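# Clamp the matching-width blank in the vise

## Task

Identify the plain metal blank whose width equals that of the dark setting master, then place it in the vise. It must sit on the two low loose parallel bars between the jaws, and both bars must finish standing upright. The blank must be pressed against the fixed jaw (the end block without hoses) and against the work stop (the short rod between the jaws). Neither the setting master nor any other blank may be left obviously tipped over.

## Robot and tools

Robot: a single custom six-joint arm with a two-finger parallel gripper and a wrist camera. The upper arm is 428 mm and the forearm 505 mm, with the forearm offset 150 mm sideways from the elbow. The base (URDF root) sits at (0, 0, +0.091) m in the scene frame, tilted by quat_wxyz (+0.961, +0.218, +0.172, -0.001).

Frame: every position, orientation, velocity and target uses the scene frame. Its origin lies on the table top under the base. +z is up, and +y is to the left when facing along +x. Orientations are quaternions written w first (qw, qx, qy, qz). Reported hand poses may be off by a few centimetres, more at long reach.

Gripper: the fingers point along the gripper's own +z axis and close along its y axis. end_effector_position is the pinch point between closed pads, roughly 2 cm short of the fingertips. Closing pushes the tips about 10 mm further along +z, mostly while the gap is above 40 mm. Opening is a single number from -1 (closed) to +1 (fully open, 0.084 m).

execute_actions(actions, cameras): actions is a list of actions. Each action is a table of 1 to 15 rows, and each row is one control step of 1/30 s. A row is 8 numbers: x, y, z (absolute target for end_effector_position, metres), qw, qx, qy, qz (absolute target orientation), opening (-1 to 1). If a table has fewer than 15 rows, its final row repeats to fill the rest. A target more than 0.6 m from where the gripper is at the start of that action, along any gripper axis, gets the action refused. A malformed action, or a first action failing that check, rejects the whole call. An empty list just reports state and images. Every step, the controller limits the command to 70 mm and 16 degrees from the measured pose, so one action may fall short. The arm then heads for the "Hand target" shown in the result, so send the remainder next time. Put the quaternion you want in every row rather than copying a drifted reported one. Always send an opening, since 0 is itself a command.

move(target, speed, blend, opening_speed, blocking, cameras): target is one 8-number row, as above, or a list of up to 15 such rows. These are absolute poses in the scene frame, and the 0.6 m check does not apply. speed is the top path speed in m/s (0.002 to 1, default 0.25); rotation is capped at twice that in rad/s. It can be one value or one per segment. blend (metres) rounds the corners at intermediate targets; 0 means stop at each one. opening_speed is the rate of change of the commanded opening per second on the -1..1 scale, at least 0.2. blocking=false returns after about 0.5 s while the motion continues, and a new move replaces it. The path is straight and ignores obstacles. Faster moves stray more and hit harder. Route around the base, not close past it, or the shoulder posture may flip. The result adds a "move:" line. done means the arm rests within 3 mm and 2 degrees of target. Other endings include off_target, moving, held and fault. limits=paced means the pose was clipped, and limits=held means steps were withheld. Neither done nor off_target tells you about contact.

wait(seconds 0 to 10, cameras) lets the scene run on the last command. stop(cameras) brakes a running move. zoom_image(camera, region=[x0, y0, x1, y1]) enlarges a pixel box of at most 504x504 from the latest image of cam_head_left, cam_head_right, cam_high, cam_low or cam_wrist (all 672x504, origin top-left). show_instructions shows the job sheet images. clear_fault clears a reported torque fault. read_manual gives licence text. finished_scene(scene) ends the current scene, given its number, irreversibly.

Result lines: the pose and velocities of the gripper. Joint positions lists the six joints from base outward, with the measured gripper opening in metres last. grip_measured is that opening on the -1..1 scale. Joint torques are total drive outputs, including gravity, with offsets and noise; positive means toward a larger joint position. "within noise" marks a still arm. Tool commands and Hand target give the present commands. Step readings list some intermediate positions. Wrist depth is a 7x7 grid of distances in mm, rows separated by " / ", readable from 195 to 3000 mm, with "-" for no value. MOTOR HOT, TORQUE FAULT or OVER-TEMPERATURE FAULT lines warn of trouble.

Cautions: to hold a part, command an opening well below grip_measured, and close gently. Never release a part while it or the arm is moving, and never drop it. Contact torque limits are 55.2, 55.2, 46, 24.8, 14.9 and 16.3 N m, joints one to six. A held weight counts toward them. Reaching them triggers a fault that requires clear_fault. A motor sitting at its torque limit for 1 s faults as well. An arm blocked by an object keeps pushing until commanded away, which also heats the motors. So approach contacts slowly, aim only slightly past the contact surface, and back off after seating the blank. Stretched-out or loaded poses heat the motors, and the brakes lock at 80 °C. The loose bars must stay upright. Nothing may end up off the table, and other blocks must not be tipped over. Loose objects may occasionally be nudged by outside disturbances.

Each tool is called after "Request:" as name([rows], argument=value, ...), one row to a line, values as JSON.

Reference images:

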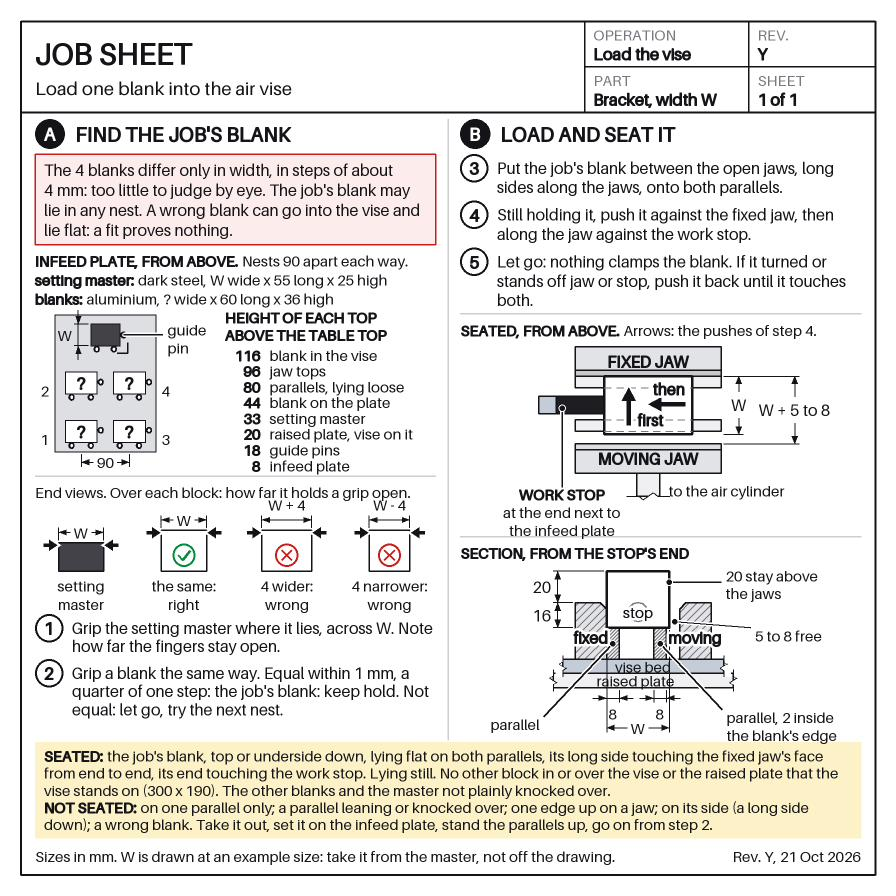

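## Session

Request:
move(target=[0.56, -0.045, 0.60, 0.0, 0.7071, 0.7071, 0.0, 1.0], speed=0.4)

Scene clock: 2.50 s.
end_effector_position=(+0.5600, -0.0450, +0.6000) grip_measured=+1.00 end_effector_quat_wxyz=(+0.000, +0.707, +0.707, +0.000)
Joint positions: [0.857 0.244 -1.155 -0.552 -1.525 -0.655 0.084]
Joint torques (N m): [10.8 18.11 -32.36 -0.62 -2.56 -1.48]
Wrist depth (mm): [725 726 726 719 727 725 725 / 728 729 727 718 715 727 729 / 729 730 729 721 718 732 729 / 730 732 732 731 729 732 729 / 731 733 731 732 710 730 731 / 734 732 674 671 638 731 735 / 733 733 638 677 674 736 732]
Hand target: +0.5600, -0.0450, +0.6000; +0.000, +0.707, +0.707, +0.000
Off the commanded pose: 0.000 m, 0 deg.
move: done

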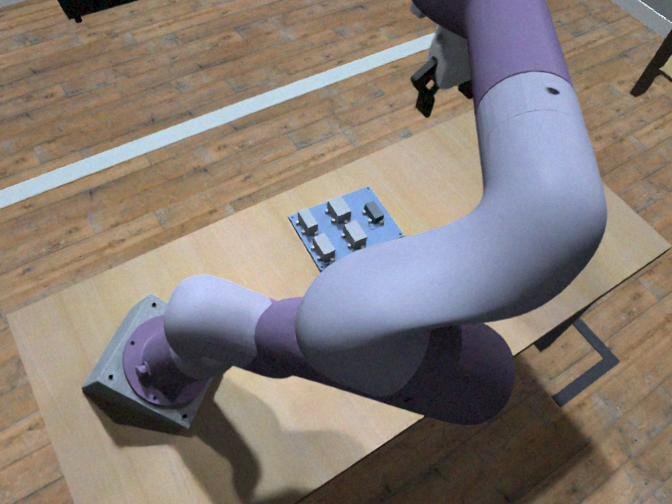

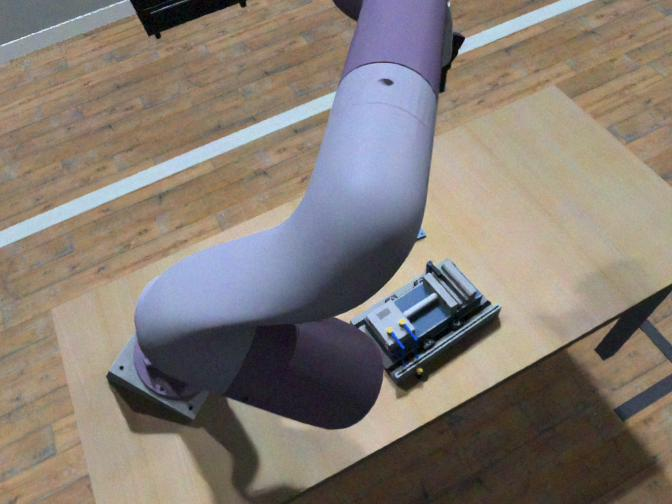

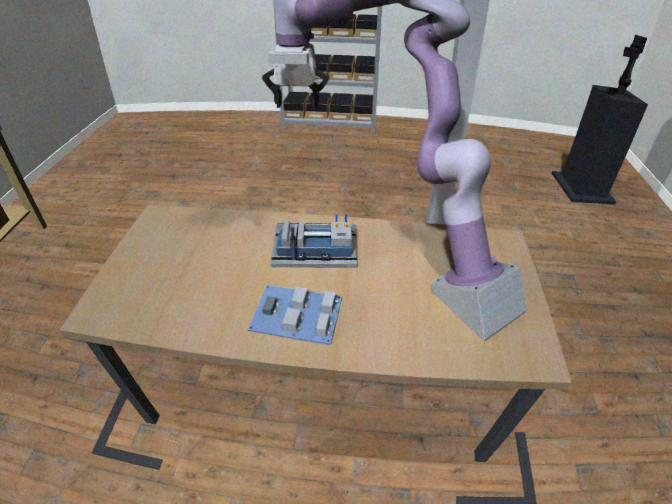

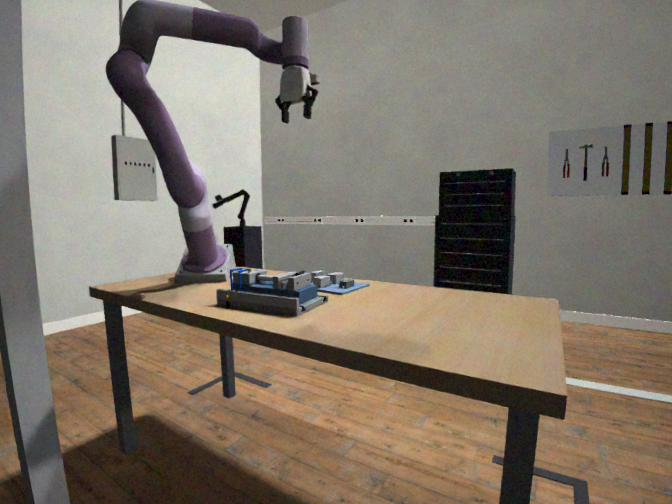

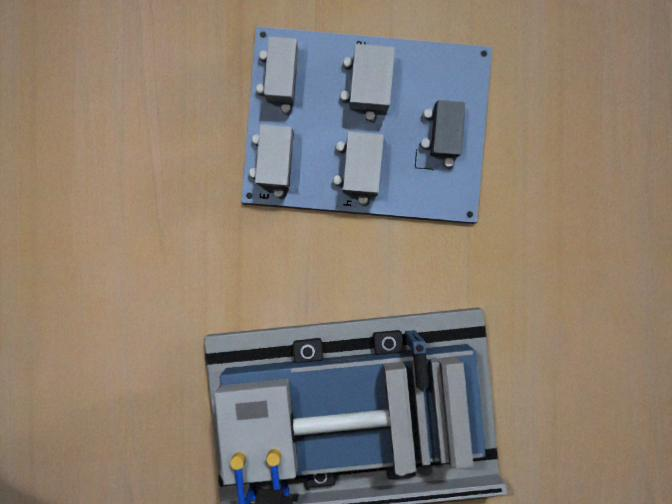

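Request:
zoom_image(camera="cam_wrist", region=[240, 20, 500, 228])

Request:
zoom_image(camera="cam_wrist", region=[360, 310, 510, 490])

Scaled by 1.938 from the camera's 672x504 image, which has a finer 960x720 frame.

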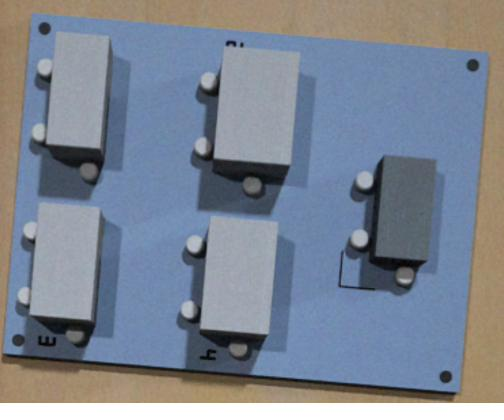

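Scaled by 2.800 from the camera's 672x504 image, which has a finer 960x720 frame.

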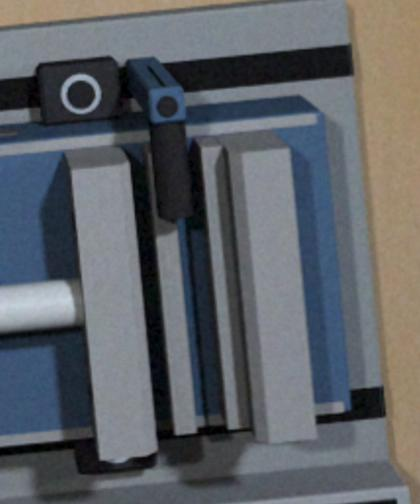

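Request:
move([
  [0.6453, 0.1424, 0.11, 0.0, 0.73581, 0.6772, 0.0, 1.0],
  [0.6453, 0.1424, 0.0415, 0.0, 0.73581, 0.6772, 0.0, 1.0],
  [0.6453, 0.1424, 0.0415, 0.0, 0.73581, 0.6772, 0.0, -0.6],
], speed=[0.5, 0.2, 0.1], blend=[0.02, 0, 0], opening_speed=2.0, cameras=["cam_wrist"])

Scene clock: 30.87 s.
end_effector_position=(+0.6453, +0.1424, +0.0415) grip_measured=-0.36 end_effector_quat_wxyz=(+0.000, +0.736, +0.677, +0.000)
Joint positions: [0.44 -0.641 -1.093 -1.105 -0.62 -0.073 0.028]
Joint torques (N m): [10.99 26.02 -20.79 -1.06 2.31 1.3]
Wrist depth (mm): [- - - - - - - / - - - - - - - / - - - - - - - / - - - - - - - / - - - - - - - / - - - - - - - / - - - - - - -]
Hand target: +0.6453, +0.1424, +0.0415; +0.000, +0.736, +0.677, +0.000
Off the commanded pose: 0.000 m, 0 deg.
move: done; limits=paced
Images, in order (width x height): cam_wrist 672x504.

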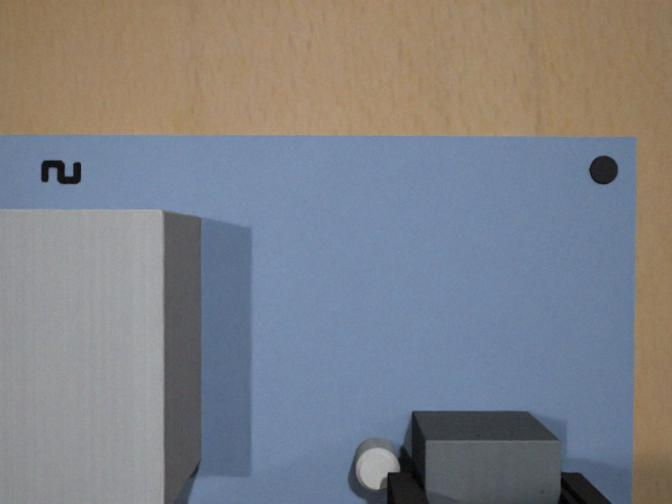

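Request:
move([
  [0.6453, 0.1424, 0.0415, 0.0, 0.73581, 0.6772, 0.0, 0.6],
  [0.6453, 0.1424, 0.1, 0.0, 0.73581, 0.6772, 0.0, 0.6],
  [0.4687, 0.2034, 0.1, 0.0, 0.73581, 0.6772, 0.0, 0.6],
  [0.4687, 0.2034, 0.0472, 0.0, 0.73581, 0.6772, 0.0, 0.6],
  [0.4687, 0.2034, 0.0472, 0.0, 0.73581, 0.6772, 0.0, -0.6],
], speed=[0.1, 0.25, 0.4, 0.2, 0.1], blend=[0, 0.03, 0.03, 0, 0], opening_speed=2.0, cameras=["cam_wrist"])

Scene clock: 49.37 s.
end_effector_position=(+0.4687, +0.2034, +0.0472) grip_measured=-0.36 end_effector_quat_wxyz=(+0.000, +0.736, +0.677, +0.000)
Joint positions: [0.663 -0.636 -0.821 -1.292 -0.588 0.411 0.029]
Joint torques (N m): [9.61 17.85 -16.13 -0.62 2.14 1.38]
Wrist depth (mm): [- - - - - - - / - - - - - - - / - - - - - - - / - - - - - - - / - - - - - - - / - - - - - - - / - - - - - - -]
Hand target: +0.4687, +0.2034, +0.0472; +0.000, +0.736, +0.677, +0.000
Off the commanded pose: 0.000 m, 0 deg.
move: done; blend cut to 0.0293 m at target 2, 0.0264 m at target 3; limits=paced
Images, in order (width x height): cam_wrist 672x504.

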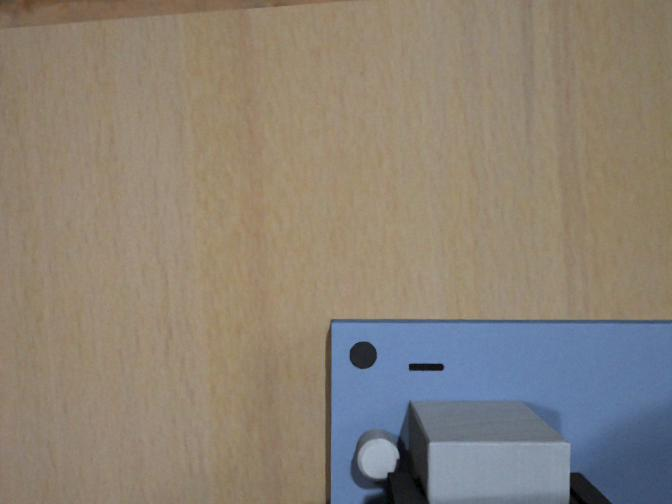

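Request:
move([
  [0.4687, 0.2034, 0.13, 0.0, 0.73581, 0.6772, 0.0, -0.6],
  [0.6205, -0.1704, 0.28, 0.0, 0.67237, 0.74022, 0.0, -0.6],
], speed=[0.25, 0.4], blend=[0.03, 0], cameras=["cam_wrist"])

Request:
zoom_image(camera="cam_wrist", region=[290, 210, 490, 310])

Request:
zoom_image(camera="cam_wrist", region=[290, 310, 490, 460])

Scene clock: 72.00 s.
end_effector_position=(+0.6205, -0.1704, +0.2800) grip_measured=-0.36 end_effector_quat_wxyz=(+0.000, +0.672, +0.740, +0.000)
Joint positions: [0.173 0.17 -0.837 -0.68 -0.842 -1.075 0.029]
Joint torques (N m): [1.12 10.79 -33.07 1.84 -2.6 -1.51]
Wrist depth (mm): [408 409 408 409 409 408 408 / 410 409 410 409 409 409 408 / 390 390 389 389 390 409 409 / 315 350 351 350 315 410 410 / 316 330 351 330 331 411 410 / 316 352 352 353 331 412 410 / 335 376 - - - 412 412]
Hand target: +0.6205, -0.1704, +0.2800; +0.000, +0.672, +0.740, +0.000
Off the commanded pose: 0.000 m, 0 deg.
move: done; limits=paced
Images, in order (width x height): cam_wrist 672x504.

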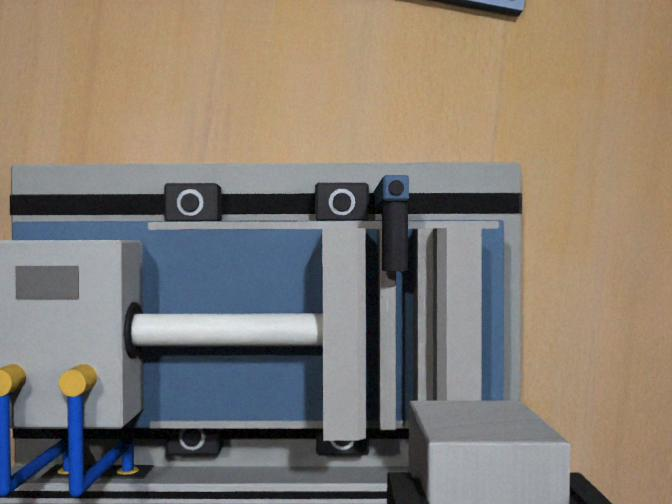

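Scaled by 2.520 from the camera's 672x504 image, which has a finer 960x720 frame.

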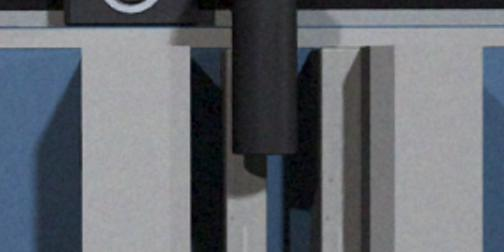

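Scaled by 2.520 from the camera's 672x504 image, which has a finer 960x720 frame.

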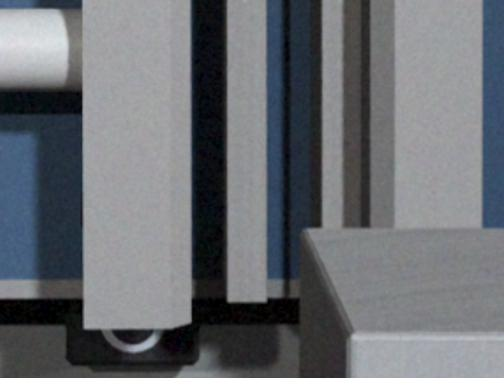

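Request:
move([
  [0.61551, -0.14888, 0.165, 0.0, 0.67237, 0.74022, 0.0, -0.6],
  [0.61551, -0.14888, 0.1207, 0.0, 0.67237, 0.74022, 0.0, -0.6],
  [0.6177, -0.14867, 0.1207, 0.0, 0.67237, 0.74022, 0.0, -0.6],
], speed=[0.3, 0.08, 0.03], cameras=["cam_wrist"])

Request:
move(target=[0.6187, -0.14857, 0.1207, 0.0, 0.67237, 0.74022, 0.0, -0.6], speed=0.02, cameras=["cam_wrist"])

Scene clock: 94.70 s.
end_effector_position=(+0.6177, -0.1487, +0.1208) grip_measured=-0.36 end_effector_quat_wxyz=(+0.000, +0.672, +0.740, +0.000)
Joint positions: [0.058 -0.098 -0.793 -0.957 -0.563 -0.816 0.029]
Joint torques (N m): [2.71 16.13 -26.32 -0.89 2.74 1.56]
Wrist depth (mm): [250 250 250 250 250 250 250 / 251 251 251 250 250 250 250 / 251 231 251 251 250 231 250 / 216 231 231 215 - 230 231 / - - - - - - 251 / - - - - - - 252 / - - - - - - 252]
Hand target: +0.6177, -0.1487, +0.1207; +0.000, +0.672, +0.740, +0.000
Off the commanded pose: 0.000 m, 0 deg.
move: done
Images, in order (width x height): cam_wrist 672x504.

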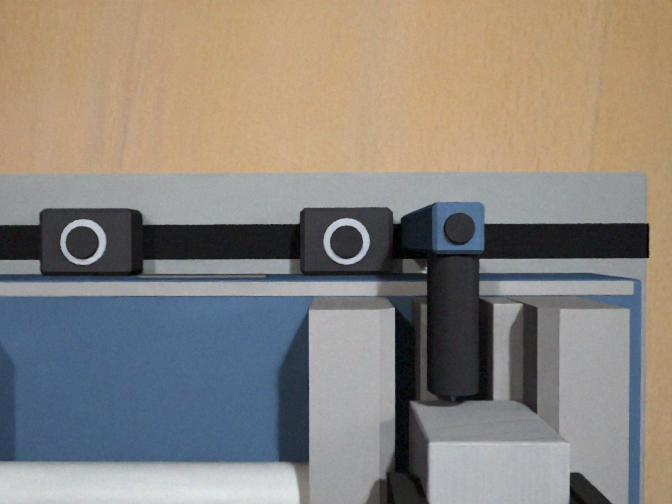

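Scene clock: 95.40 s.
end_effector_position=(+0.6187, -0.1486, +0.1207) grip_measured=-0.36 end_effector_quat_wxyz=(+0.000, +0.672, +0.740, +0.000)
Joint positions: [0.058 -0.1 -0.796 -0.956 -0.564 -0.817 0.029]
Joint torques (N m): [14 16.97 -28.9 1.6 -2.04 -1.38]
Wrist depth (mm): [250 250 250 250 250 249 249 / 251 251 251 250 250 250 250 / 250 231 250 250 250 230 250 / 216 231 231 215 - 230 231 / - - - - - - 251 / - - - - - - 251 / - - - - - - 252]
Hand target: +0.6187, -0.1486, +0.1207; +0.000, +0.672, +0.740, +0.000
Off the commanded pose: 0.000 m, 0 deg.
move: done
Images, in order (width x height): cam_wrist 672x504.

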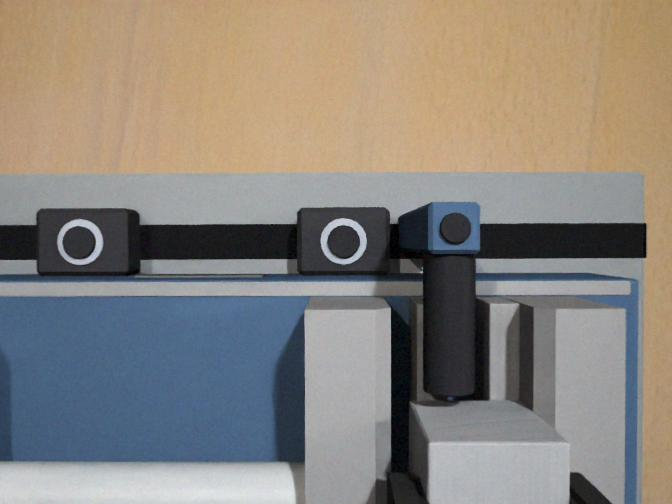

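Request:
move(target=[0.6190, -0.14854, 0.1207, 0.0, 0.67237, 0.74022, 0.0, -0.6], speed=0.02, cameras=[])

Request:
move(target=[0.6193, -0.14851, 0.1207, 0.0, 0.67237, 0.74022, 0.0, -0.6], speed=0.02, cameras=["cam_wrist"])

Scene clock: 103.47 s.
end_effector_position=(+0.6190, -0.1486, +0.1207) grip_measured=-0.36 end_effector_quat_wxyz=(+0.000, +0.672, +0.740, +0.000)
Joint positions: [0.058 -0.1 -0.797 -0.956 -0.564 -0.817 0.029]
Joint torques (N m): [14.35 18.17 -35.63 1.09 1.07 -1.05]
Wrist depth (mm): [250 250 250 250 250 249 249 / 251 250 250 250 250 250 250 / 251 231 251 250 250 231 250 / 216 231 231 215 230 231 230 / - - - - - - 251 / - - - - - - 251 / - - - - - - 252]
Hand target: +0.6190, -0.1485, +0.1207; +0.000, +0.672, +0.740, +0.000
Off the commanded pose: 0.000 m, 0 deg.
move: done
No camera images: "cameras" was empty.

Scene clock: 104.17 s.
end_effector_position=(+0.6192, -0.1485, +0.1207) grip_measured=-0.35 end_effector_quat_wxyz=(+0.000, +0.672, +0.740, +0.000)
Joint positions: [0.058 -0.101 -0.798 -0.956 -0.565 -0.817 0.029]
Joint torques (N m): [16.54 18.64 -40.93 0.61 4.34 -0.9]
Wrist depth (mm): [250 250 250 250 250 249 249 / 250 251 250 250 250 250 250 / 251 231 250 250 251 231 250 / 216 231 231 215 231 230 231 / - - - - - - 251 / - - - - - - 251 / - - - - - - 251]
Hand target: +0.6193, -0.1485, +0.1207; +0.000, +0.672, +0.740, +0.000
Off the commanded pose: 0.000 m, 0 deg.
move: done
Images, in order (width x height): cam_wrist 672x504.

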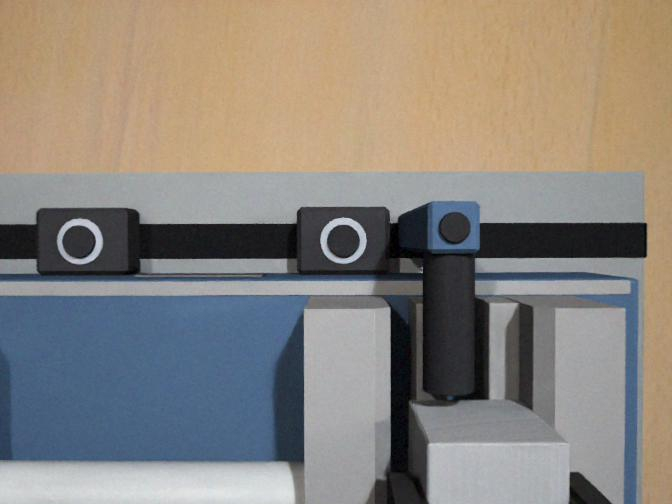

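Request:
move([
  [0.6185, -0.14237, 0.1207, 0.0, 0.67237, 0.74022, 0.0, -0.6],
  [0.6185, -0.14237, 0.1179, 0.0, 0.67237, 0.74022, 0.0, -0.6],
  [0.6185, -0.14237, 0.1179, 0.0, 0.67237, 0.74022, 0.0, 0.2],
  [0.6185, -0.144, 0.16, 0.0, 0.67237, 0.74022, 0.0, 0.2],
  [0.6581, -0.2064, 0.25, 0.0, 0.67237, 0.74022, 0.0, 0.2],
], speed=[0.03, 0.02, 0.05, 0.1, 0.3], blend=[0, 0, 0, 0.01, 0], opening_speed=1.0, cameras=["cam_wrist"])

Request:
zoom_image(camera="cam_wrist", region=[260, 120, 460, 250])

Request:
zoom_image(camera="cam_wrist", region=[260, 250, 460, 380])

Scene clock: 122.60 s.
end_effector_position=(+0.6581, -0.2064, +0.2500) grip_measured=+0.19 end_effector_quat_wxyz=(+0.000, +0.672, +0.740, +0.000)
Joint positions: [0.07 0.08 -0.922 -0.674 -0.783 -1.165 0.052]
Joint torques (N m): [1.26 38.17 -31.67 2.18 -2.66 -1.52]
Wrist depth (mm): [379 379 379 379 378 378 378 / 360 360 359 359 359 378 379 / 320 320 284 287 320 380 380 / 295 321 294 264 320 380 379 / 321 321 321 288 320 381 380 / 362 361 362 361 361 381 381 / 383 383 382 382 382 382 382]
Hand target: +0.6581, -0.2064, +0.2500; +0.000, +0.672, +0.740, +0.000
Off the commanded pose: 0.000 m, 0 deg.
move: done
Images, in order (width x height): cam_wrist 672x504.

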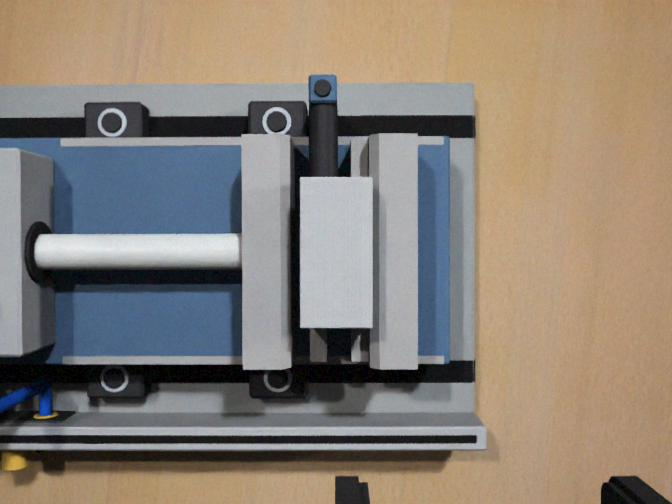

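Scaled by 2.520 from the camera's 672x504 image, which has a finer 960x720 frame.

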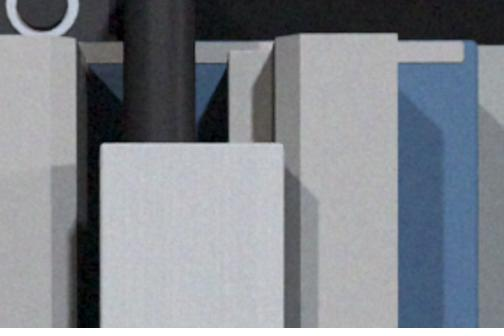

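Scaled by 2.520 from the camera's 672x504 image, which has a finer 960x720 frame.

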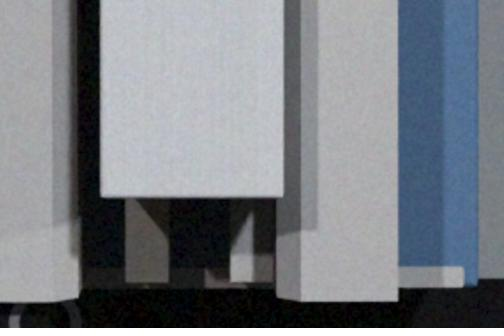

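Request:
move(target=[0.5944, -0.1018, 0.2, 0.0, 0.67237, 0.74022, 0.0, 0.2], speed=0.3, cameras=["cam_wrist", "cam_high", "cam_low"])

Request:
zoom_image(camera="cam_wrist", region=[380, 360, 600, 504])

Scene clock: 144.57 s.
end_effector_position=(+0.5944, -0.1018, +0.2000) grip_measured=+0.19 end_effector_quat_wxyz=(+0.000, +0.672, +0.740, +0.000)
Joint positions: [0.229 0.035 -0.745 -0.838 -0.706 -0.806 0.052]
Joint torques (N m): [13.49 10.58 -15.56 -0.62 2.05 1.51]
Wrist depth (mm): [329 329 329 321 321 320 328 / 330 330 329 329 329 329 329 / 330 330 330 329 330 329 330 / 331 331 330 331 331 330 330 / 312 311 312 311 310 311 331 / 272 272 272 272 271 271 331 / 236 272 272 272 237 236 331]
Hand target: +0.5944, -0.1018, +0.2000; +0.000, +0.672, +0.740, +0.000
Off the commanded pose: 0.000 m, 0 deg.
move: done
Images, in order (width x height): cam_high 672x504, cam_low 672x504, cam_wrist 672x504.

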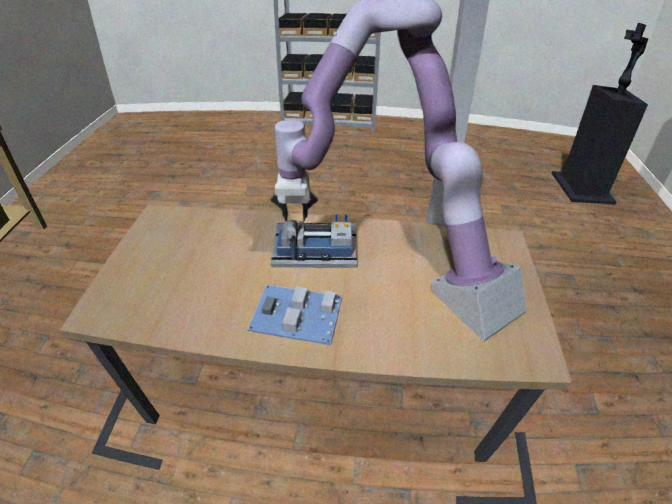

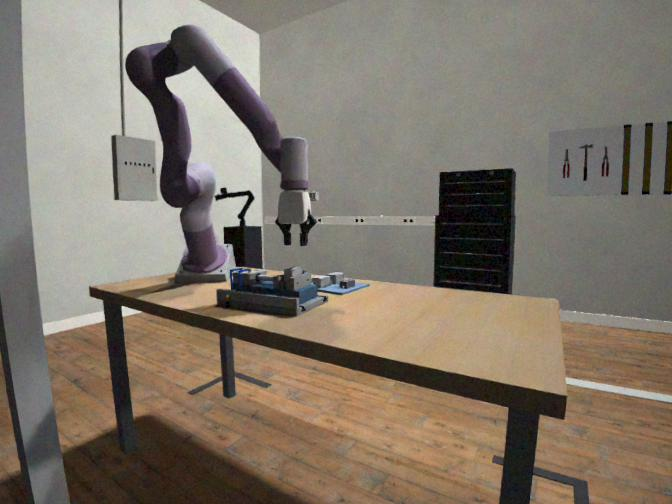

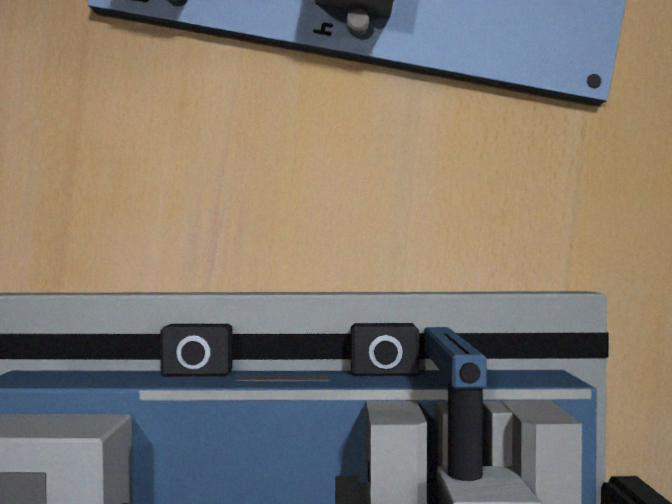

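Scaled by 2.291 from the camera's 672x504 image, which has a finer 960x720 frame.

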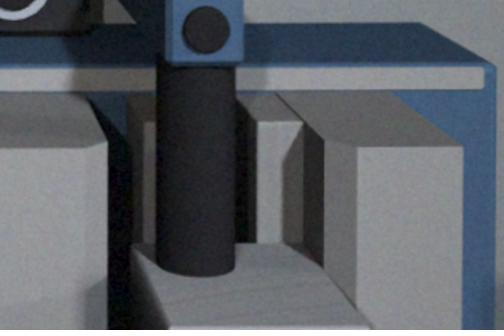

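Request:
finished_scene(scene=2)

The scene is finished: the task was done.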